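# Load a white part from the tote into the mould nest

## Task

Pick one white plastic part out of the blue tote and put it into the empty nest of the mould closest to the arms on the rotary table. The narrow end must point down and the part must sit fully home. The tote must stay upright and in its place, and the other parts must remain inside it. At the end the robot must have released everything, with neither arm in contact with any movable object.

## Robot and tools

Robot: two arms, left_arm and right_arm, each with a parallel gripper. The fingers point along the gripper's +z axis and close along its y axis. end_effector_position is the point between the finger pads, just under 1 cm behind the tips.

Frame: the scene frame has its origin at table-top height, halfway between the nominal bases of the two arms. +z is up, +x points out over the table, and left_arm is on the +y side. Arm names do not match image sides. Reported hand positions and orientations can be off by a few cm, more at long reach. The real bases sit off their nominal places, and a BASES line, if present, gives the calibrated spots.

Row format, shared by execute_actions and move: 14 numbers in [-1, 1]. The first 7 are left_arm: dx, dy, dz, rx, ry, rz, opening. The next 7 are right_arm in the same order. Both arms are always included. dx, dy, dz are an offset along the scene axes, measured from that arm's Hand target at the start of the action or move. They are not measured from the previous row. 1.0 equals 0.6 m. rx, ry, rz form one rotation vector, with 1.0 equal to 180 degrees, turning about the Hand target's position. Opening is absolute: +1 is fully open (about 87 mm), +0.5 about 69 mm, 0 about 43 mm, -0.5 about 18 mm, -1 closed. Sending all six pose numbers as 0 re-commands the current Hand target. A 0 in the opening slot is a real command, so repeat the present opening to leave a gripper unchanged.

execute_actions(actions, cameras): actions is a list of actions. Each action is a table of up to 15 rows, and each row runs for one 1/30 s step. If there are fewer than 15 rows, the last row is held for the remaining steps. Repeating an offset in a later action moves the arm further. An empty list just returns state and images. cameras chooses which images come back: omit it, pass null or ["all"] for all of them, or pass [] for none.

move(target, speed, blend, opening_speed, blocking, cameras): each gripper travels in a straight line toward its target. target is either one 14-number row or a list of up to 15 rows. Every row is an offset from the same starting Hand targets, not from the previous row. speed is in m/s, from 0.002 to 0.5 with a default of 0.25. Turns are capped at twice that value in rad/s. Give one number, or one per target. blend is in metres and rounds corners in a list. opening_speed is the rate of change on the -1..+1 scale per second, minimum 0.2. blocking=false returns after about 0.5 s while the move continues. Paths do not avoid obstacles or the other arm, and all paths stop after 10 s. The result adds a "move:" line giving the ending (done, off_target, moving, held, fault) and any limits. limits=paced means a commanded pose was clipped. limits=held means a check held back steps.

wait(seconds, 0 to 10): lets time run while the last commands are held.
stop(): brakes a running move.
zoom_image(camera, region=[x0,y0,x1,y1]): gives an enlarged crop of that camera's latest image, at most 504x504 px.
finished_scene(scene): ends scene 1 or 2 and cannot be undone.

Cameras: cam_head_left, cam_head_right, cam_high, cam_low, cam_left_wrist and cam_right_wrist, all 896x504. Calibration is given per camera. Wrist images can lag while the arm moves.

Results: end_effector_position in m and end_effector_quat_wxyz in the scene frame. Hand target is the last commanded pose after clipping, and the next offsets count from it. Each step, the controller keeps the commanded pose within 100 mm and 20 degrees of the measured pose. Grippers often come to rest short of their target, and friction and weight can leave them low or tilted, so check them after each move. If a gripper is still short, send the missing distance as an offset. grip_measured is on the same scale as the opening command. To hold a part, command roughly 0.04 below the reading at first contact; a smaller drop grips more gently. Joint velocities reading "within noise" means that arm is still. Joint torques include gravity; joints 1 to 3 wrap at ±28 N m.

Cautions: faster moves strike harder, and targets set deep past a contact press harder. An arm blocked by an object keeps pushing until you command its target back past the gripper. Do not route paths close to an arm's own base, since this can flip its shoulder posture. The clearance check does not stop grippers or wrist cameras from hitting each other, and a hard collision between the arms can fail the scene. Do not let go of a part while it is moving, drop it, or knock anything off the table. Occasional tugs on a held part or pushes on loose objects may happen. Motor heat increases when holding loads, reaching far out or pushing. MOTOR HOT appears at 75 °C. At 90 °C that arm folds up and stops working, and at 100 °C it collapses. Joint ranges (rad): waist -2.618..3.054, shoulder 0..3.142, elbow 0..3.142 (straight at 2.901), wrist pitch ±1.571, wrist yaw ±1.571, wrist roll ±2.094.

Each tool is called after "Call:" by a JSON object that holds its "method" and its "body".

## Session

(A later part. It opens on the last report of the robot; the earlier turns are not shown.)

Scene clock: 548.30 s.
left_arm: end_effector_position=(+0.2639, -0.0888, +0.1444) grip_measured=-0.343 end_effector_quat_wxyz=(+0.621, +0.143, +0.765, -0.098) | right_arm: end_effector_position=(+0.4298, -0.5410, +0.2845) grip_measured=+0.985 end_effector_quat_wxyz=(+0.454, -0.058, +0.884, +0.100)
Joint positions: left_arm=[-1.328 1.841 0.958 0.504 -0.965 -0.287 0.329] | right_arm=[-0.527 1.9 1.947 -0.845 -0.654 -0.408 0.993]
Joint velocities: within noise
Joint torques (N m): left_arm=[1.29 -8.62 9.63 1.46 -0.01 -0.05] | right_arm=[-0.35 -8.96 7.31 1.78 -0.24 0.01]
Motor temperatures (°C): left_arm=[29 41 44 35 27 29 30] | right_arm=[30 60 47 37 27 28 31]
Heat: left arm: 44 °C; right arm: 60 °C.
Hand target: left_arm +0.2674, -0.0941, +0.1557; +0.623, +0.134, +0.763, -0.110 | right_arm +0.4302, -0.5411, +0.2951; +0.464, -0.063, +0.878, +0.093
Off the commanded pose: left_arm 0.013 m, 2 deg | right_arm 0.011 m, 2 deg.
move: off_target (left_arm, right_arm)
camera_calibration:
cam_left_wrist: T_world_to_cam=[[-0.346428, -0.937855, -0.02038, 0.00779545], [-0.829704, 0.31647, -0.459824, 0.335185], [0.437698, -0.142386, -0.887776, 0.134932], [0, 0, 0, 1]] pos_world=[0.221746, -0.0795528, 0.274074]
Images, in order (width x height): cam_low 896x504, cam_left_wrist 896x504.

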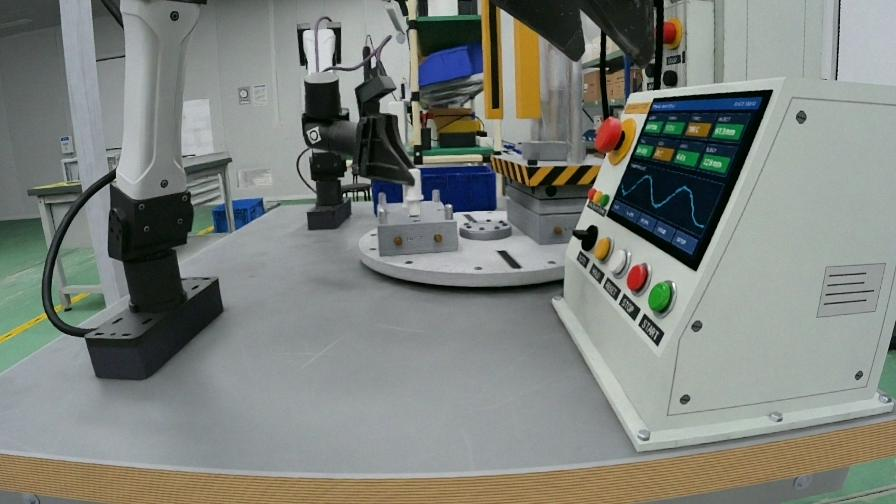

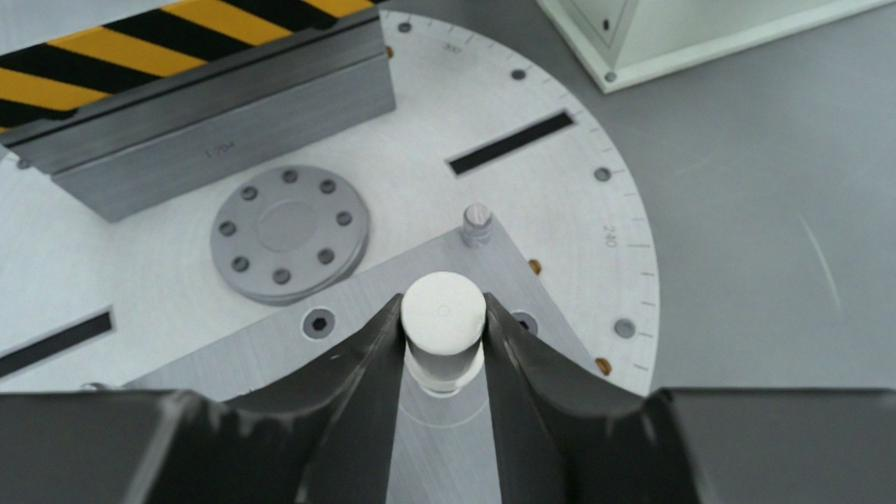

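Call:
{"method": "move", "body": {"target": [0.0007,0.0045,0.0,-0.006,0.0022,0.0013,-0.45,0,0,0,0,0,0,1], "speed": 0.05, "cameras": ["cam_low","cam_left_wrist"]}}

Call:
{"method": "zoom_image", "body": {"camera": "cam_low", "region": [370, 150, 460, 240]}}

Call:
{"method": "zoom_image", "body": {"camera": "cam_left_wrist", "region": [346, 250, 546, 430]}}

Scene clock: 574.83 s.
left_arm: end_effector_position=(+0.2647, -0.0890, +0.1441) grip_measured=-0.343 end_effector_quat_wxyz=(+0.619, +0.138, +0.766, -0.102) | right_arm: end_effector_position=(+0.4298, -0.5410, +0.2845) grip_measured=+0.985 end_effector_quat_wxyz=(+0.454, -0.058, +0.884, +0.100)
Joint positions: left_arm=[-1.324 1.841 0.958 0.503 -0.96 -0.301 0.329] | right_arm=[-0.527 1.9 1.947 -0.845 -0.654 -0.408 0.993]
Joint velocities: within noise
Joint torques (N m): left_arm=[1.39 -9.36 8.28 1.55 0.01 -0.07] | right_arm=[-0.31 -8.96 7.36 1.75 -0.22 -0.01]
Motor temperatures (°C): left_arm=[29 42 45 36 27 29 30] | right_arm=[30 60 47 37 27 28 31]
Heat: left arm: 45 °C; right arm: 60 °C.
Hand target: left_arm +0.2679, -0.0914, +0.1557; +0.621, +0.126, +0.765, -0.116 | right_arm +0.4302, -0.5411, +0.2951; +0.464, -0.063, +0.878, +0.093
Off the commanded pose: left_arm 0.012 m, 2 deg | right_arm 0.011 m, 2 deg.
move: off_target (left_arm, right_arm)
camera_calibration:
cam_left_wrist: T_world_to_cam=[[-0.344222, -0.938864, -0.00673816, 0.00518753], [-0.833307, 0.308812, -0.458513, 0.335903], [0.432562, -0.152215, -0.888662, 0.134826], [0, 0, 0, 1]] pos_world=[0.223375, -0.0783378, 0.273866]
Images, in order (width x height): cam_low 896x504, cam_left_wrist 896x504.

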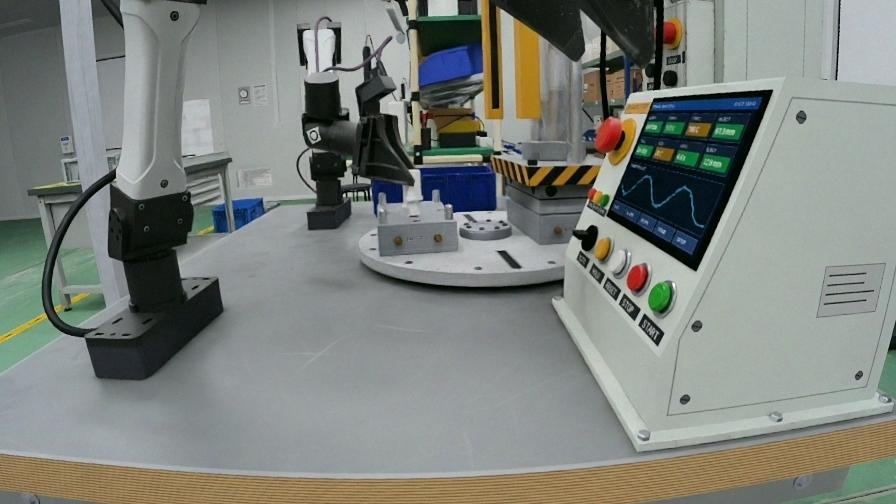

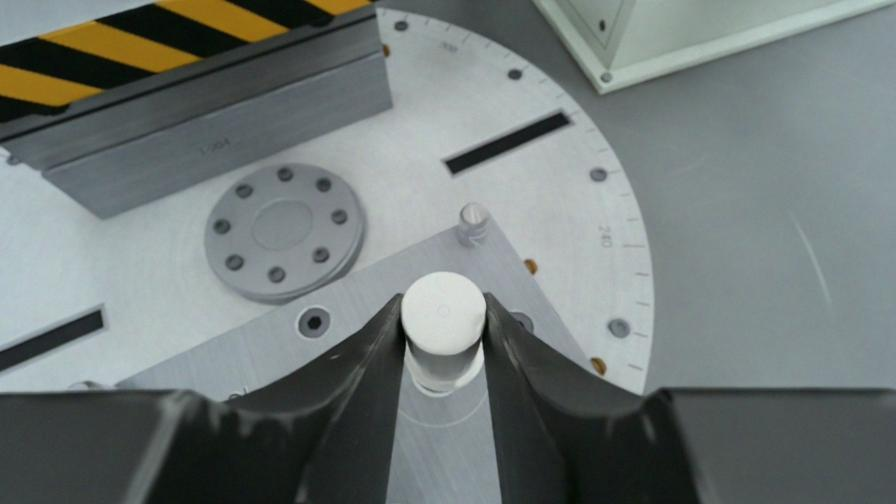

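Scaled by 5.600 from the camera's 896x504 image, which has a finer 1280x720 frame.

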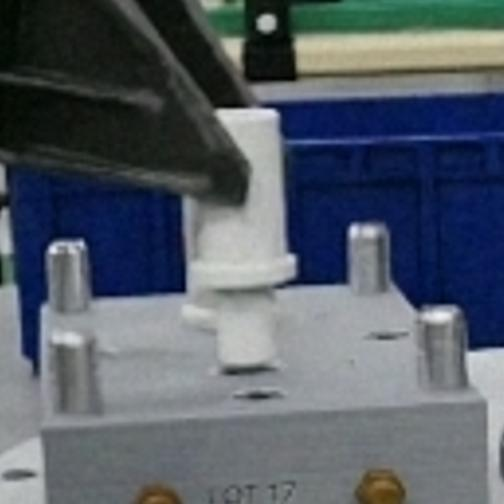

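Scaled by 2.520 from the camera's 896x504 image, which has a finer 1280x720 frame.

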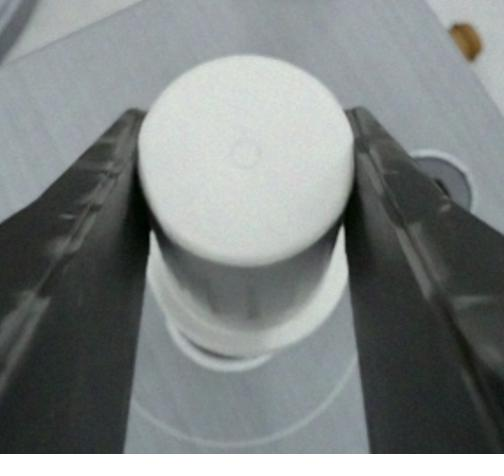

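Call:
{"method": "move", "body": {"target": [0.002,0.0092,0.0,0,0,0,-0.45,0,0,0,0,0,0,1], "speed": 0.05, "cameras": ["cam_low","cam_left_wrist"]}}

Call:
{"method": "zoom_image", "body": {"camera": "cam_low", "region": [370, 150, 460, 240]}}

Call:
{"method": "zoom_image", "body": {"camera": "cam_left_wrist", "region": [346, 250, 546, 430]}}

Scene clock: 585.17 s.
left_arm: end_effector_position=(+0.2675, -0.0880, +0.1438) grip_measured=-0.343 end_effector_quat_wxyz=(+0.619, +0.137, +0.767, -0.102) | right_arm: end_effector_position=(+0.4298, -0.5410, +0.2845) grip_measured=+0.985 end_effector_quat_wxyz=(+0.454, -0.058, +0.884, +0.100)
Joint positions: left_arm=[-1.316 1.841 0.958 0.503 -0.955 -0.302 0.329] | right_arm=[-0.527 1.9 1.947 -0.845 -0.654 -0.408 0.993]
Joint velocities: within noise
Joint torques (N m): left_arm=[1.37 -10.55 6.22 1.62 0.01 -0.05] | right_arm=[-0.38 -9.06 7.34 1.73 -0.21 0]
Motor temperatures (°C): left_arm=[29 42 45 36 27 29 30] | right_arm=[30 61 47 37 27 28 31]
Heat: left arm: 45 °C; right arm: 61 °C.
Hand target: left_arm +0.2691, -0.0859, +0.1557; +0.621, +0.126, +0.765, -0.116 | right_arm +0.4302, -0.5411, +0.2951; +0.464, -0.063, +0.878, +0.093
Off the commanded pose: left_arm 0.012 m, 2 deg | right_arm 0.011 m, 2 deg.
move: off_target (left_arm, right_arm)
camera_calibration:
cam_left_wrist: T_world_to_cam=[[-0.34155, -0.939851, -0.00481682, 0.00603041], [-0.835243, 0.305877, -0.456956, 0.337809], [0.430944, -0.15205, -0.889476, 0.134085], [0, 0, 0, 1]] pos_world=[0.226429, -0.0772726, 0.273659]
Images, in order (width x height): cam_low 896x504, cam_left_wrist 896x504.

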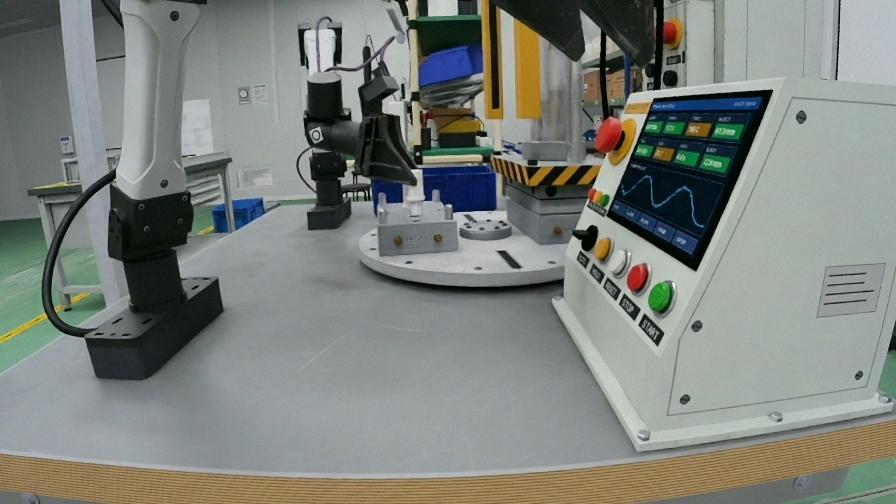

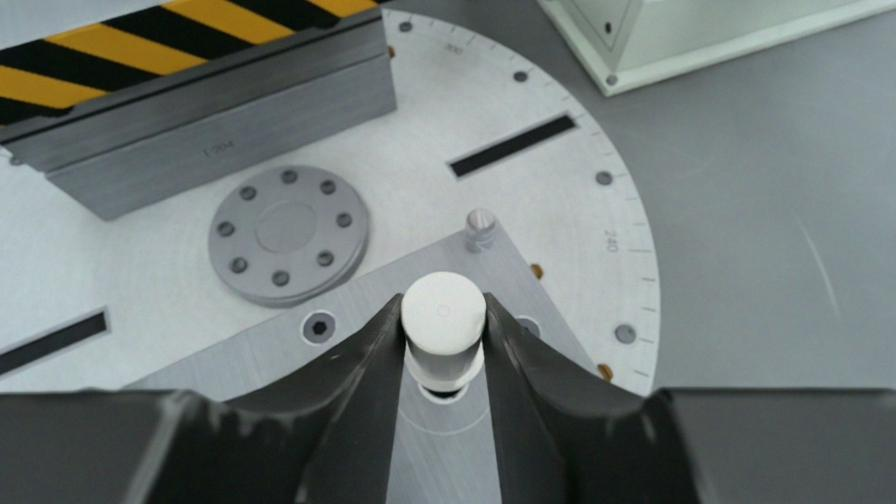

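Scaled by 5.600 from the camera's 896x504 image, which has a finer 1280x720 frame.

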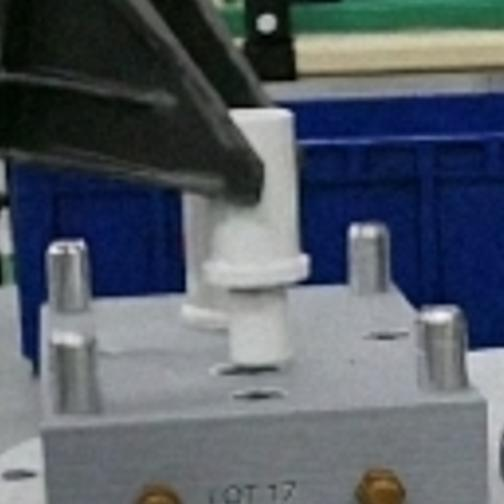

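Scaled by 2.520 from the camera's 896x504 image, which has a finer 1280x720 frame.

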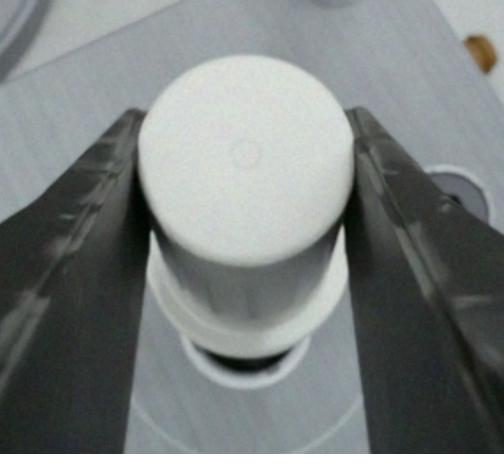

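Call:
{"method": "move", "body": {"target": [-0.0063,0.0033,0.0,0,0,0,-0.45,0,0,0,0,0,0,1], "speed": 0.05, "cameras": ["cam_low","cam_left_wrist"]}}

Call:
{"method": "zoom_image", "body": {"camera": "cam_low", "region": [370, 150, 460, 240]}}

Call:
{"method": "zoom_image", "body": {"camera": "cam_left_wrist", "region": [346, 250, 546, 430]}}

Scene clock: 592.87 s.
left_arm: end_effector_position=(+0.2668, -0.0858, +0.1439) grip_measured=-0.343 end_effector_quat_wxyz=(+0.618, +0.137, +0.767, -0.102) | right_arm: end_effector_position=(+0.4298, -0.5410, +0.2845) grip_measured=+0.985 end_effector_quat_wxyz=(+0.454, -0.058, +0.884, +0.100)
Joint positions: left_arm=[-1.316 1.832 0.948 0.503 -0.954 -0.303 0.329] | right_arm=[-0.527 1.9 1.947 -0.845 -0.654 -0.408 0.993]
Joint velocities: within noise
Joint torques (N m): left_arm=[0.62 -10.51 6.01 1.6 -0.08 -0.1] | right_arm=[-0.31 -9.03 7.32 1.74 -0.26 0]
Motor temperatures (°C): left_arm=[29 43 45 36 27 29 30] | right_arm=[30 61 47 37 27 28 31]
Heat: left arm: 45 °C; right arm: 61 °C.
Hand target: left_arm +0.2653, -0.0839, +0.1556; +0.621, +0.126, +0.765, -0.116 | right_arm +0.4302, -0.5411, +0.2951; +0.464, -0.063, +0.878, +0.093
Off the commanded pose: left_arm 0.012 m, 2 deg | right_arm 0.011 m, 2 deg.
move: off_target (left_arm, right_arm)
camera_calibration:
cam_left_wrist: T_world_to_cam=[[-0.342323, -0.939572, -0.00441277, 0.00806488], [-0.835476, 0.306539, -0.456085, 0.336586], [0.429877, -0.152442, -0.889925, 0.135171], [0, 0, 0, 1]] pos_world=[0.225864, -0.0749937, 0.27384]
Images, in order (width x height): cam_low 896x504, cam_left_wrist 896x504.

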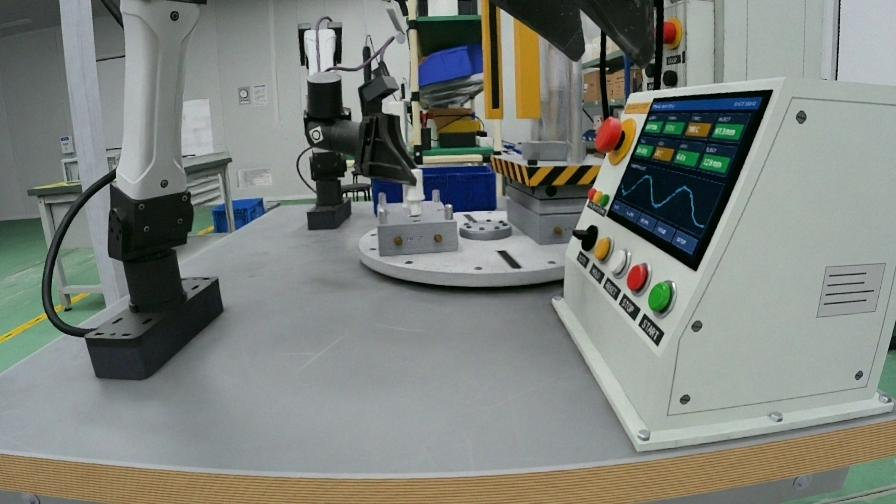

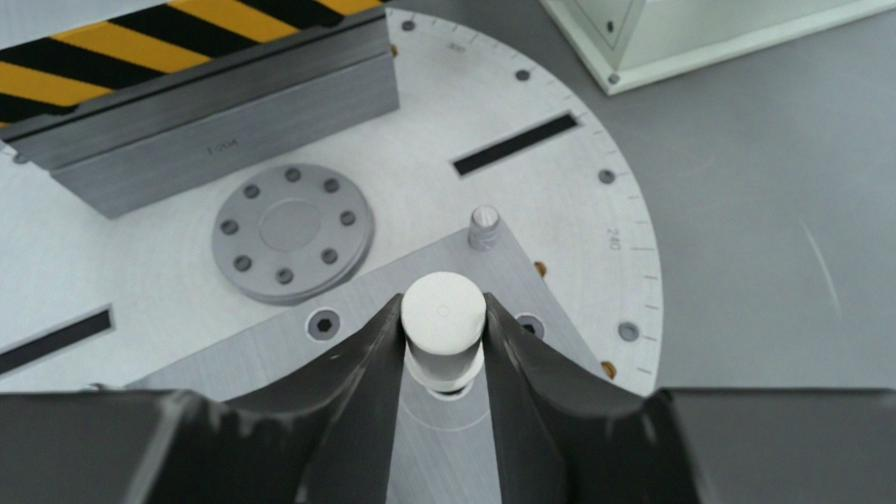

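Scaled by 5.600 from the camera's 896x504 image, which has a finer 1280x720 frame.

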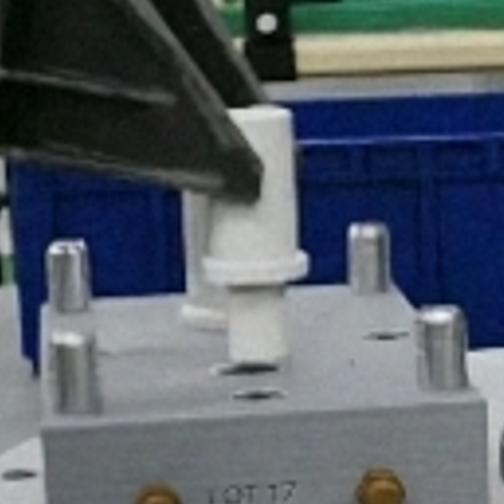

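Scaled by 2.520 from the camera's 896x504 image, which has a finer 1280x720 frame.

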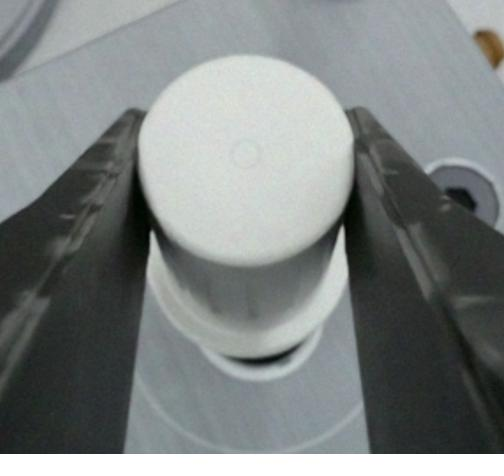

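Call:
{"method": "move", "body": {"target": [-0.0075,-0.0055,0.0,0,0,0,-0.45,0,0,0,0,0,0,1], "speed": 0.05, "cameras": ["cam_low","cam_left_wrist"]}}

Call:
{"method": "zoom_image", "body": {"camera": "cam_low", "region": [370, 150, 460, 240]}}

Call:
{"method": "zoom_image", "body": {"camera": "cam_left_wrist", "region": [346, 250, 546, 430]}}

Scene clock: 602.67 s.
left_arm: end_effector_position=(+0.2635, -0.0880, +0.1439) grip_measured=-0.343 end_effector_quat_wxyz=(+0.617, +0.137, +0.767, -0.107) | right_arm: end_effector_position=(+0.4298, -0.5410, +0.2845) grip_measured=+0.985 end_effector_quat_wxyz=(+0.454, -0.058, +0.884, +0.100)
Joint positions: left_arm=[-1.324 1.832 0.948 0.503 -0.954 -0.311 0.329] | right_arm=[-0.527 1.9 1.947 -0.845 -0.654 -0.408 0.993]
Joint velocities: within noise
Joint torques (N m): left_arm=[0.14 -10.02 7.02 1.49 -0.22 -0.08] | right_arm=[-0.46 -8.99 7.35 1.77 -0.24 0.01]
Motor temperatures (°C): left_arm=[29 46 45 36 27 29 30] | right_arm=[30 61 47 37 27 28 31]
Heat: left arm: 46 °C; right arm: 61 °C.
Hand target: left_arm +0.2607, -0.0873, +0.1556; +0.621, +0.126, +0.765, -0.116 | right_arm +0.4302, -0.5411, +0.2951; +0.464, -0.063, +0.878, +0.093
Off the commanded pose: left_arm 0.012 m, 2 deg | right_arm 0.011 m, 2 deg.
move: off_target (left_arm, right_arm)
camera_calibration:
cam_left_wrist: T_world_to_cam=[[-0.348149, -0.937432, 0.00378309, 0.00536486], [-0.834831, 0.308204, -0.456144, 0.334457], [0.426438, -0.161964, -0.889898, 0.136331], [0, 0, 0, 1]] pos_world=[0.222946, -0.075971, 0.273861]
Images, in order (width x height): cam_low 896x504, cam_left_wrist 896x504.

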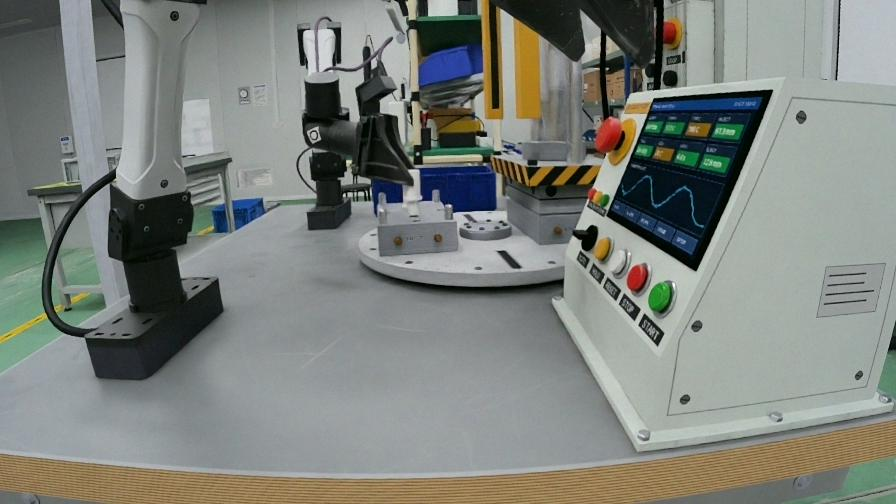

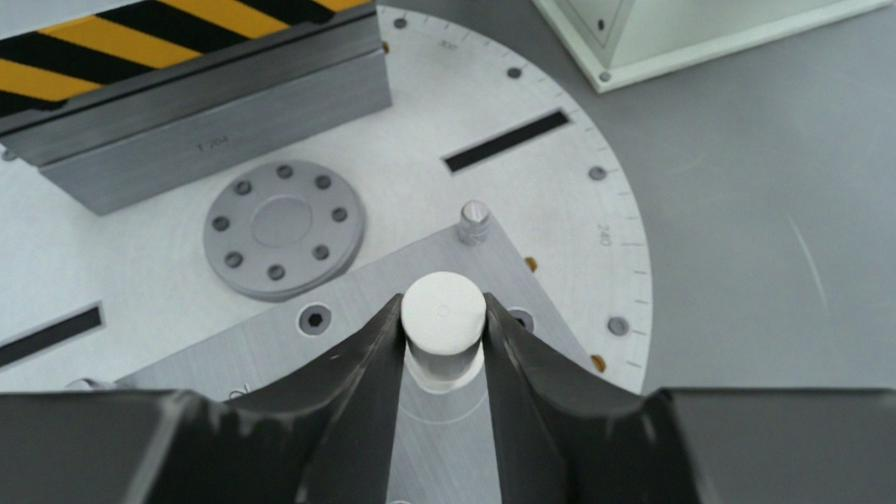

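Scaled by 5.600 from the camera's 896x504 image, which has a finer 1280x720 frame.

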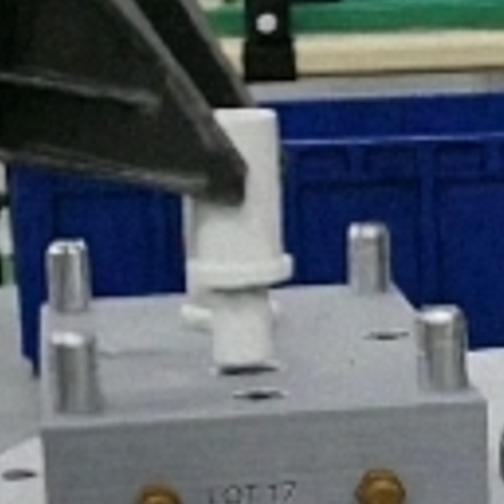

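Scaled by 2.520 from the camera's 896x504 image, which has a finer 1280x720 frame.

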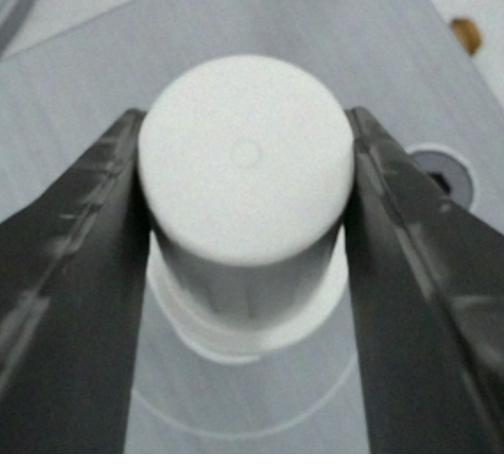

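Call:
{"method": "move", "body": {"target": [[0.008,0.003,0.0,0,0,0,-0.45,0,0,0,0,0,0,1],[0.008,0.003,-0.01,0,0,0,-0.45,0,0,0,0,0,0,1]], "speed": 0.03, "cameras": ["cam_low","cam_left_wrist"]}}

Call:
{"method": "zoom_image", "body": {"camera": "cam_low", "region": [370, 150, 460, 240]}}

Call:
{"method": "zoom_image", "body": {"camera": "cam_left_wrist", "region": [346, 250, 546, 430]}}

Scene clock: 616.93 s.
left_arm: end_effector_position=(+0.2635, -0.0891, +0.1454) grip_measured=-0.343 end_effector_quat_wxyz=(+0.619, +0.134, +0.766, -0.111) | right_arm: end_effector_position=(+0.4298, -0.5410, +0.2845) grip_measured=+0.985 end_effector_quat_wxyz=(+0.454, -0.058, +0.884, +0.100)
Joint positions: left_arm=[-1.325 1.832 0.948 0.512 -0.954 -0.312 0.329] | right_arm=[-0.527 1.9 1.947 -0.845 -0.654 -0.408 0.993]
Joint velocities: within noise
Joint torques (N m): left_arm=[1.25 -9.07 5.74 1.75 -0.09 -0.01] | right_arm=[-0.32 -8.94 7.42 1.74 -0.24 0]
Motor temperatures (°C): left_arm=[29 49 45 36 27 29 30] | right_arm=[30 61 47 37 27 28 31]
Heat: left arm: 49 °C; right arm: 61 °C.
Hand target: left_arm +0.2655, -0.0854, +0.1496; +0.621, +0.126, +0.765, -0.116 | right_arm +0.4302, -0.5411, +0.2951; +0.464, -0.063, +0.878, +0.093
Off the commanded pose: left_arm 0.006 m, 1 deg | right_arm 0.011 m, 2 deg.
move: off_target (right_arm)
camera_calibration:
cam_left_wrist: T_world_to_cam=[[-0.348369, -0.937279, 0.0121379, 0.00324602], [-0.833908, 0.303983, -0.460642, 0.335528], [0.42806, -0.170595, -0.887503, 0.135882], [0, 0, 0, 1]] pos_world=[0.222765, -0.0757715, 0.275114]
Images, in order (width x height): cam_low 896x504, cam_left_wrist 896x504.

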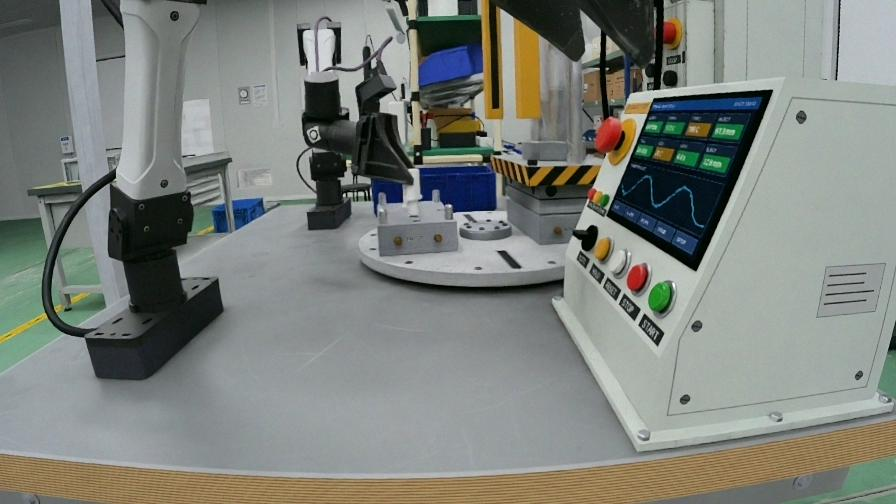

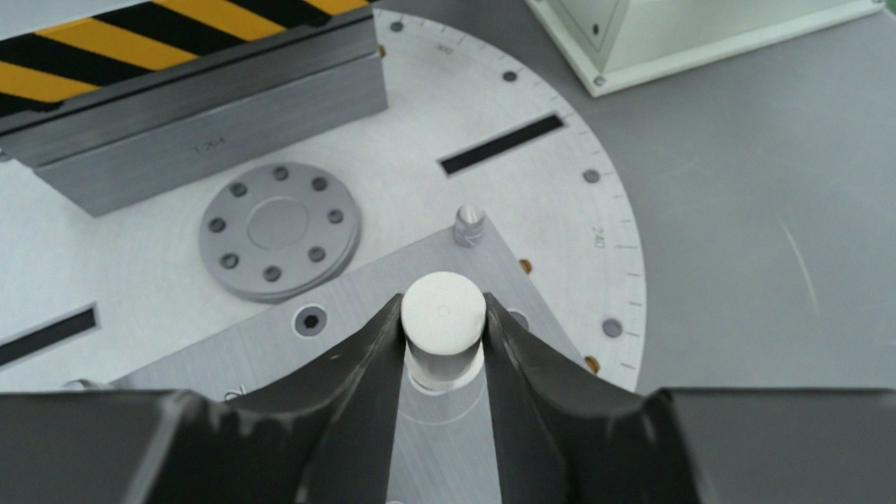

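Scaled by 5.600 from the camera's 896x504 image, which has a finer 1280x720 frame.

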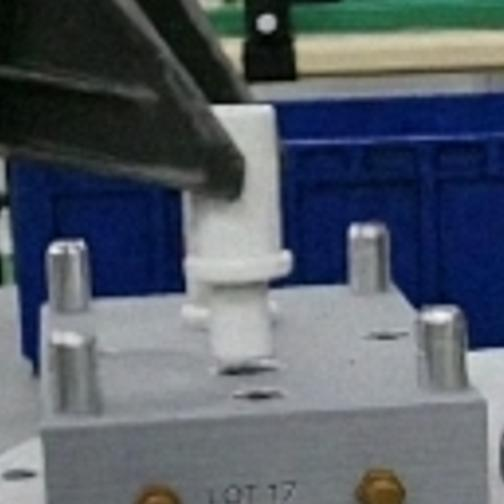

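Scaled by 2.520 from the camera's 896x504 image, which has a finer 1280x720 frame.

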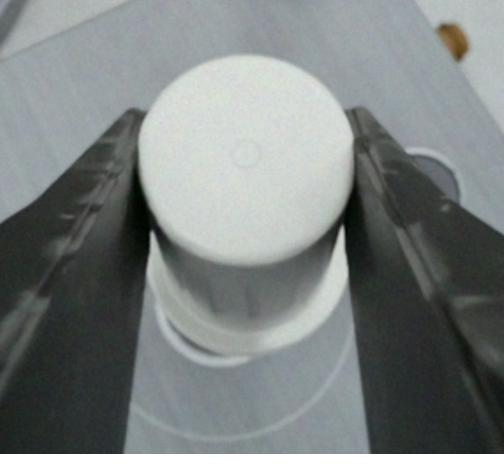

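Call:
{"method": "move", "body": {"target": [0.0055,0.0035,0,0,0,0,-0.45,0,0,0,0,0,0,1], "speed": 0.03, "cameras": ["cam_low","cam_left_wrist"]}}

Call:
{"method": "zoom_image", "body": {"camera": "cam_low", "region": [370, 150, 460, 240]}}

Call:
{"method": "zoom_image", "body": {"camera": "cam_left_wrist", "region": [346, 250, 546, 430]}}

Scene clock: 635.60 s.
left_arm: end_effector_position=(+0.2669, -0.0851, +0.1429) grip_measured=-0.343 end_effector_quat_wxyz=(+0.619, +0.131, +0.767, -0.107) | right_arm: end_effector_position=(+0.4298, -0.5410, +0.2845) grip_measured=+0.985 end_effector_quat_wxyz=(+0.454, -0.058, +0.884, +0.100)
Joint positions: left_arm=[-1.315 1.832 0.938 0.52 -0.953 -0.312 0.329] | right_arm=[-0.527 1.9 1.947 -0.845 -0.654 -0.408 0.993]
Joint velocities: within noise
Joint torques (N m): left_arm=[1.33 -9.37 6.02 1.73 0.01 0.05] | right_arm=[-0.36 -8.92 7.39 1.75 -0.2 0]
Motor temperatures (°C): left_arm=[29 49 44 36 27 29 30] | right_arm=[30 61 47 37 27 28 31]
Heat: left arm: 49 °C; right arm: 61 °C.
Hand target: left_arm +0.2688, -0.0833, +0.1496; +0.621, +0.126, +0.765, -0.116 | right_arm +0.4302, -0.5411, +0.2951; +0.464, -0.063, +0.878, +0.093
Off the commanded pose: left_arm 0.007 m, 1 deg | right_arm 0.011 m, 2 deg.
move: off_target (right_arm)
camera_calibration:
cam_left_wrist: T_world_to_cam=[[-0.339741, -0.940462, 0.010313, 0.00586195], [-0.83698, 0.29732, -0.459419, 0.336096], [0.429, -0.164715, -0.88816, 0.133275], [0, 0, 0, 1]] pos_world=[0.226122, -0.0724628, 0.272717]
Images, in order (width x height): cam_low 896x504, cam_left_wrist 896x504.

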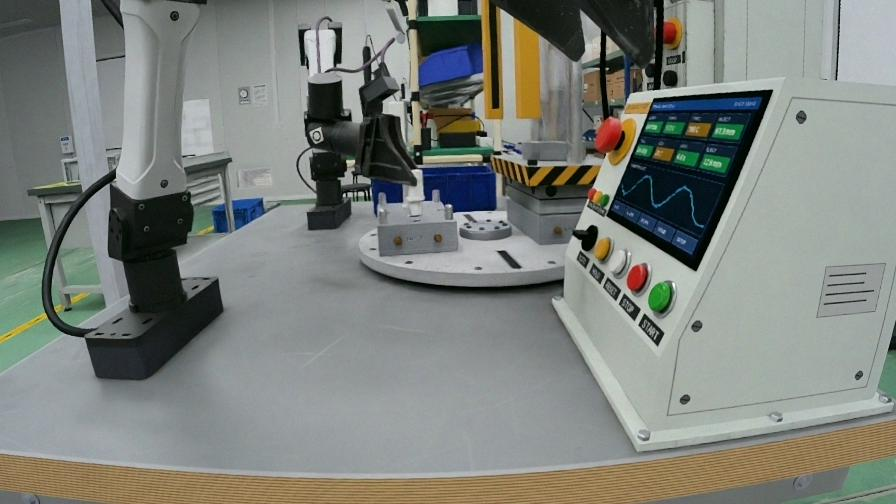

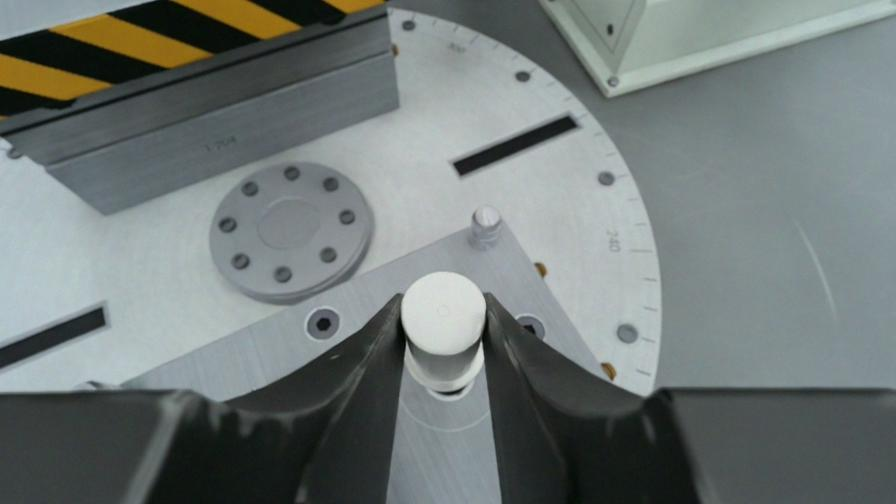

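Scaled by 5.600 from the camera's 896x504 image, which has a finer 1280x720 frame.

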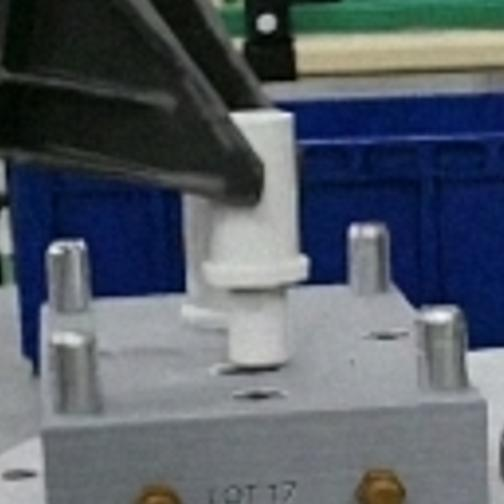

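Scaled by 2.520 from the camera's 896x504 image, which has a finer 1280x720 frame.

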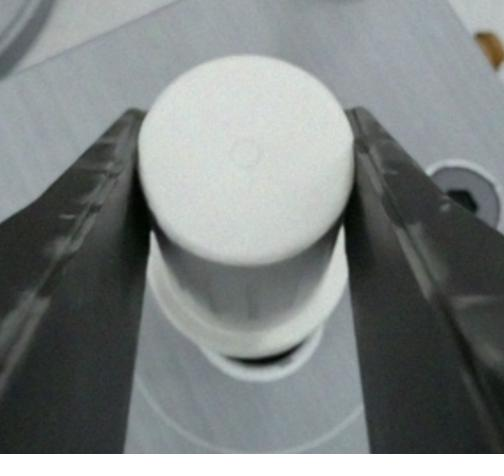

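Call:
{"method": "move", "body": {"target": [-0.0115,-0.0055,0,0,0,0,-0.45,0,0,0,0,0,0,1], "speed": 0.03, "cameras": ["cam_low","cam_left_wrist"]}}

Call:
{"method": "zoom_image", "body": {"camera": "cam_low", "region": [370, 150, 460, 240]}}

Call:
{"method": "zoom_image", "body": {"camera": "cam_left_wrist", "region": [346, 250, 546, 430]}}

Scene clock: 644.80 s.
left_arm: end_effector_position=(+0.2644, -0.0868, +0.1431) grip_measured=-0.343 end_effector_quat_wxyz=(+0.618, +0.133, +0.767, -0.110) | right_arm: end_effector_position=(+0.4298, -0.5410, +0.2845) grip_measured=+0.985 end_effector_quat_wxyz=(+0.454, -0.058, +0.884, +0.100)
Joint positions: left_arm=[-1.321 1.832 0.938 0.521 -0.952 -0.312 0.329] | right_arm=[-0.527 1.9 1.947 -0.845 -0.654 -0.408 0.993]
Joint velocities: within noise
Joint torques (N m): left_arm=[0.31 -9.05 6.87 1.58 -0.21 -0.06] | right_arm=[-0.32 -9.05 7.31 1.74 -0.24 -0.02]
Motor temperatures (°C): left_arm=[29 50 44 36 27 29 30] | right_arm=[30 61 47 37 27 28 31]
Heat: left arm: 50 °C; right arm: 61 °C.
Hand target: left_arm +0.2619, -0.0866, +0.1497; +0.621, +0.126, +0.765, -0.116 | right_arm +0.4302, -0.5411, +0.2951; +0.464, -0.063, +0.878, +0.093
Off the commanded pose: left_arm 0.007 m, 1 deg | right_arm 0.011 m, 2 deg.
move: off_target (right_arm)
camera_calibration:
cam_left_wrist: T_world_to_cam=[[-0.346142, -0.938113, 0.0114185, 0.00517024], [-0.834935, 0.302475, -0.459774, 0.334539], [0.427866, -0.16868, -0.887963, 0.134119], [0, 0, 0, 1]] pos_world=[0.223723, -0.0737163, 0.272846]
Images, in order (width x height): cam_low 896x504, cam_left_wrist 896x504.

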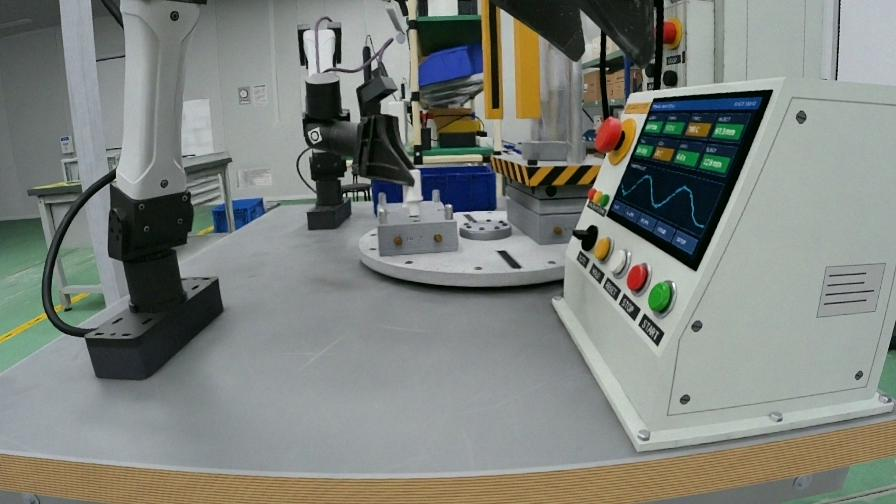

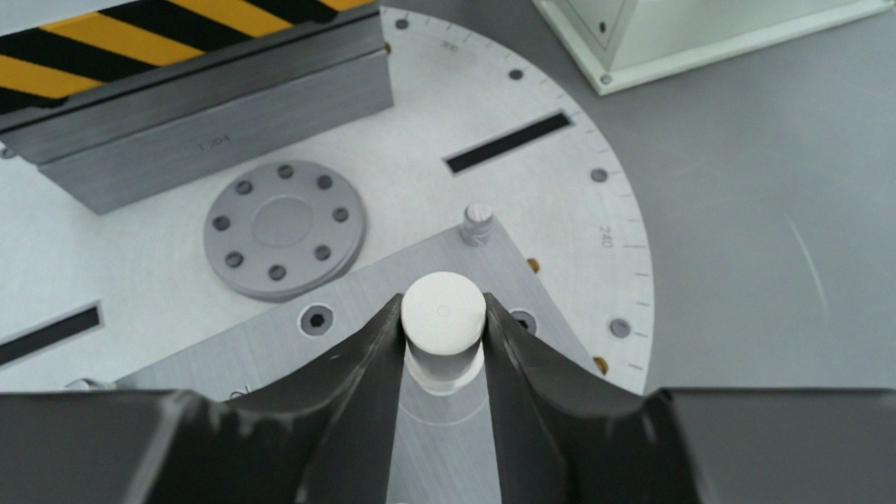

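Scaled by 5.600 from the camera's 896x504 image, which has a finer 1280x720 frame.

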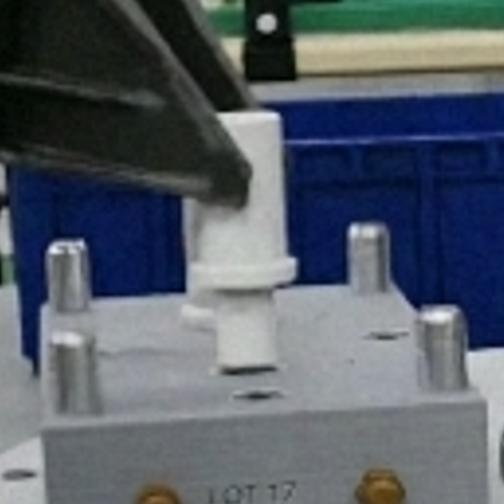

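Scaled by 2.520 from the camera's 896x504 image, which has a finer 1280x720 frame.

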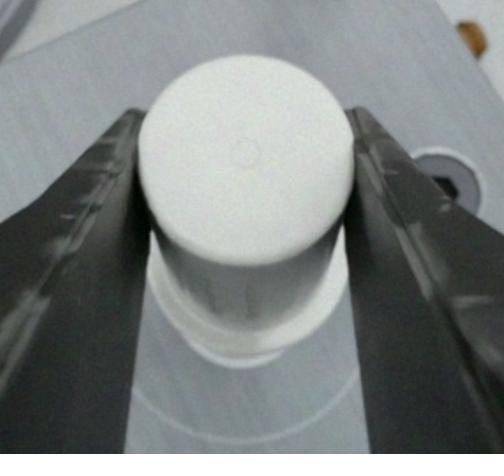

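Call:
{"method": "move", "body": {"target": [0.002,0.002,-0.02,0,0,0,-0.45,0,0,0,0,0,0,1], "speed": 0.02, "cameras": ["cam_low","cam_left_wrist"]}}

Call:
{"method": "zoom_image", "body": {"camera": "cam_low", "region": [370, 150, 460, 240]}}

Call:
{"method": "zoom_image", "body": {"camera": "cam_left_wrist", "region": [346, 250, 546, 430]}}

Scene clock: 654.40 s.
left_arm: end_effector_position=(+0.2643, -0.0868, +0.1436) grip_measured=-0.343 end_effector_quat_wxyz=(+0.622, +0.127, +0.764, -0.118) | right_arm: end_effector_position=(+0.4298, -0.5410, +0.2845) grip_measured=+0.985 end_effector_quat_wxyz=(+0.454, -0.058, +0.884, +0.100)
Joint positions: left_arm=[-1.322 1.832 0.923 0.558 -0.952 -0.312 0.329] | right_arm=[-0.527 1.9 1.947 -0.845 -0.654 -0.408 0.993]
Joint velocities: within noise
Joint torques (N m): left_arm=[0.49 -6.95 5.98 1.73 -0.14 -0.04] | right_arm=[-0.36 -8.98 7.3 1.73 -0.22 -0.01]
Motor temperatures (°C): left_arm=[29 50 44 36 27 29 30] | right_arm=[30 61 47 37 27 28 31]
Heat: left arm: 50 °C; right arm: 61 °C.
Hand target: left_arm +0.2631, -0.0854, +0.1376; +0.621, +0.126, +0.765, -0.116 | right_arm +0.4302, -0.5411, +0.2951; +0.464, -0.063, +0.878, +0.093
Off the commanded pose: left_arm 0.006 m, 0 deg | right_arm 0.011 m, 2 deg.
move: off_target (right_arm)
camera_calibration:
cam_left_wrist: T_world_to_cam=[[-0.346604, -0.937548, 0.0294739, 0.00265895], [-0.832448, 0.292963, -0.470322, 0.334676], [0.432315, -0.187551, -0.882003, 0.130978], [0, 0, 0, 1]] pos_world=[0.222899, -0.07099, 0.27285]
Images, in order (width x height): cam_low 896x504, cam_left_wrist 896x504.

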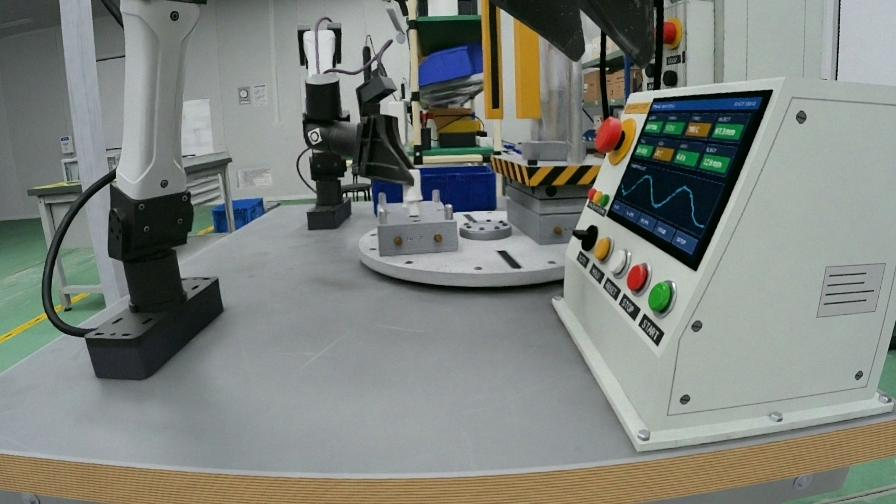

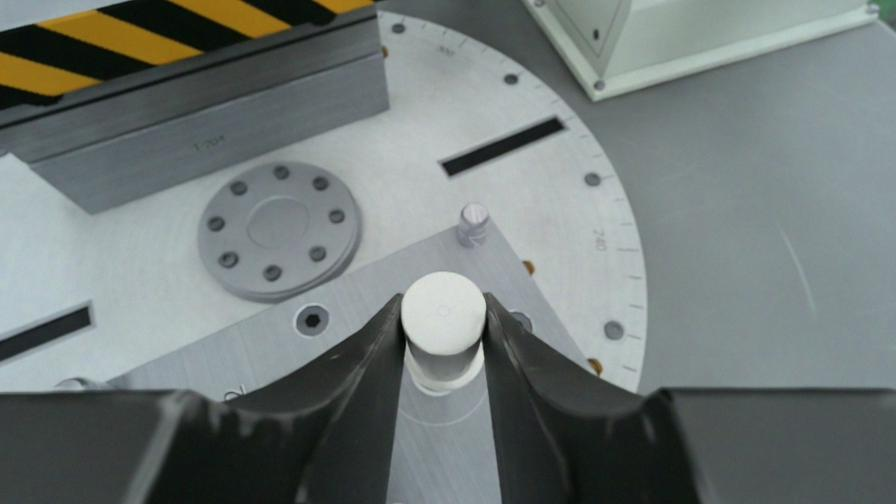

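Scaled by 5.600 from the camera's 896x504 image, which has a finer 1280x720 frame.

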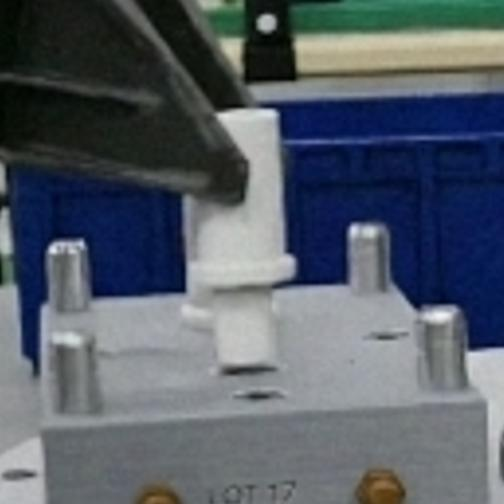

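Scaled by 2.520 from the camera's 896x504 image, which has a finer 1280x720 frame.

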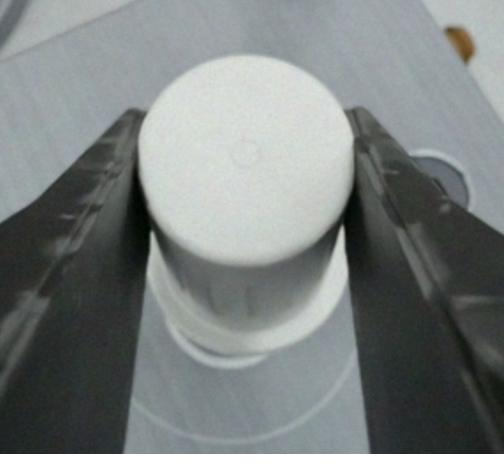

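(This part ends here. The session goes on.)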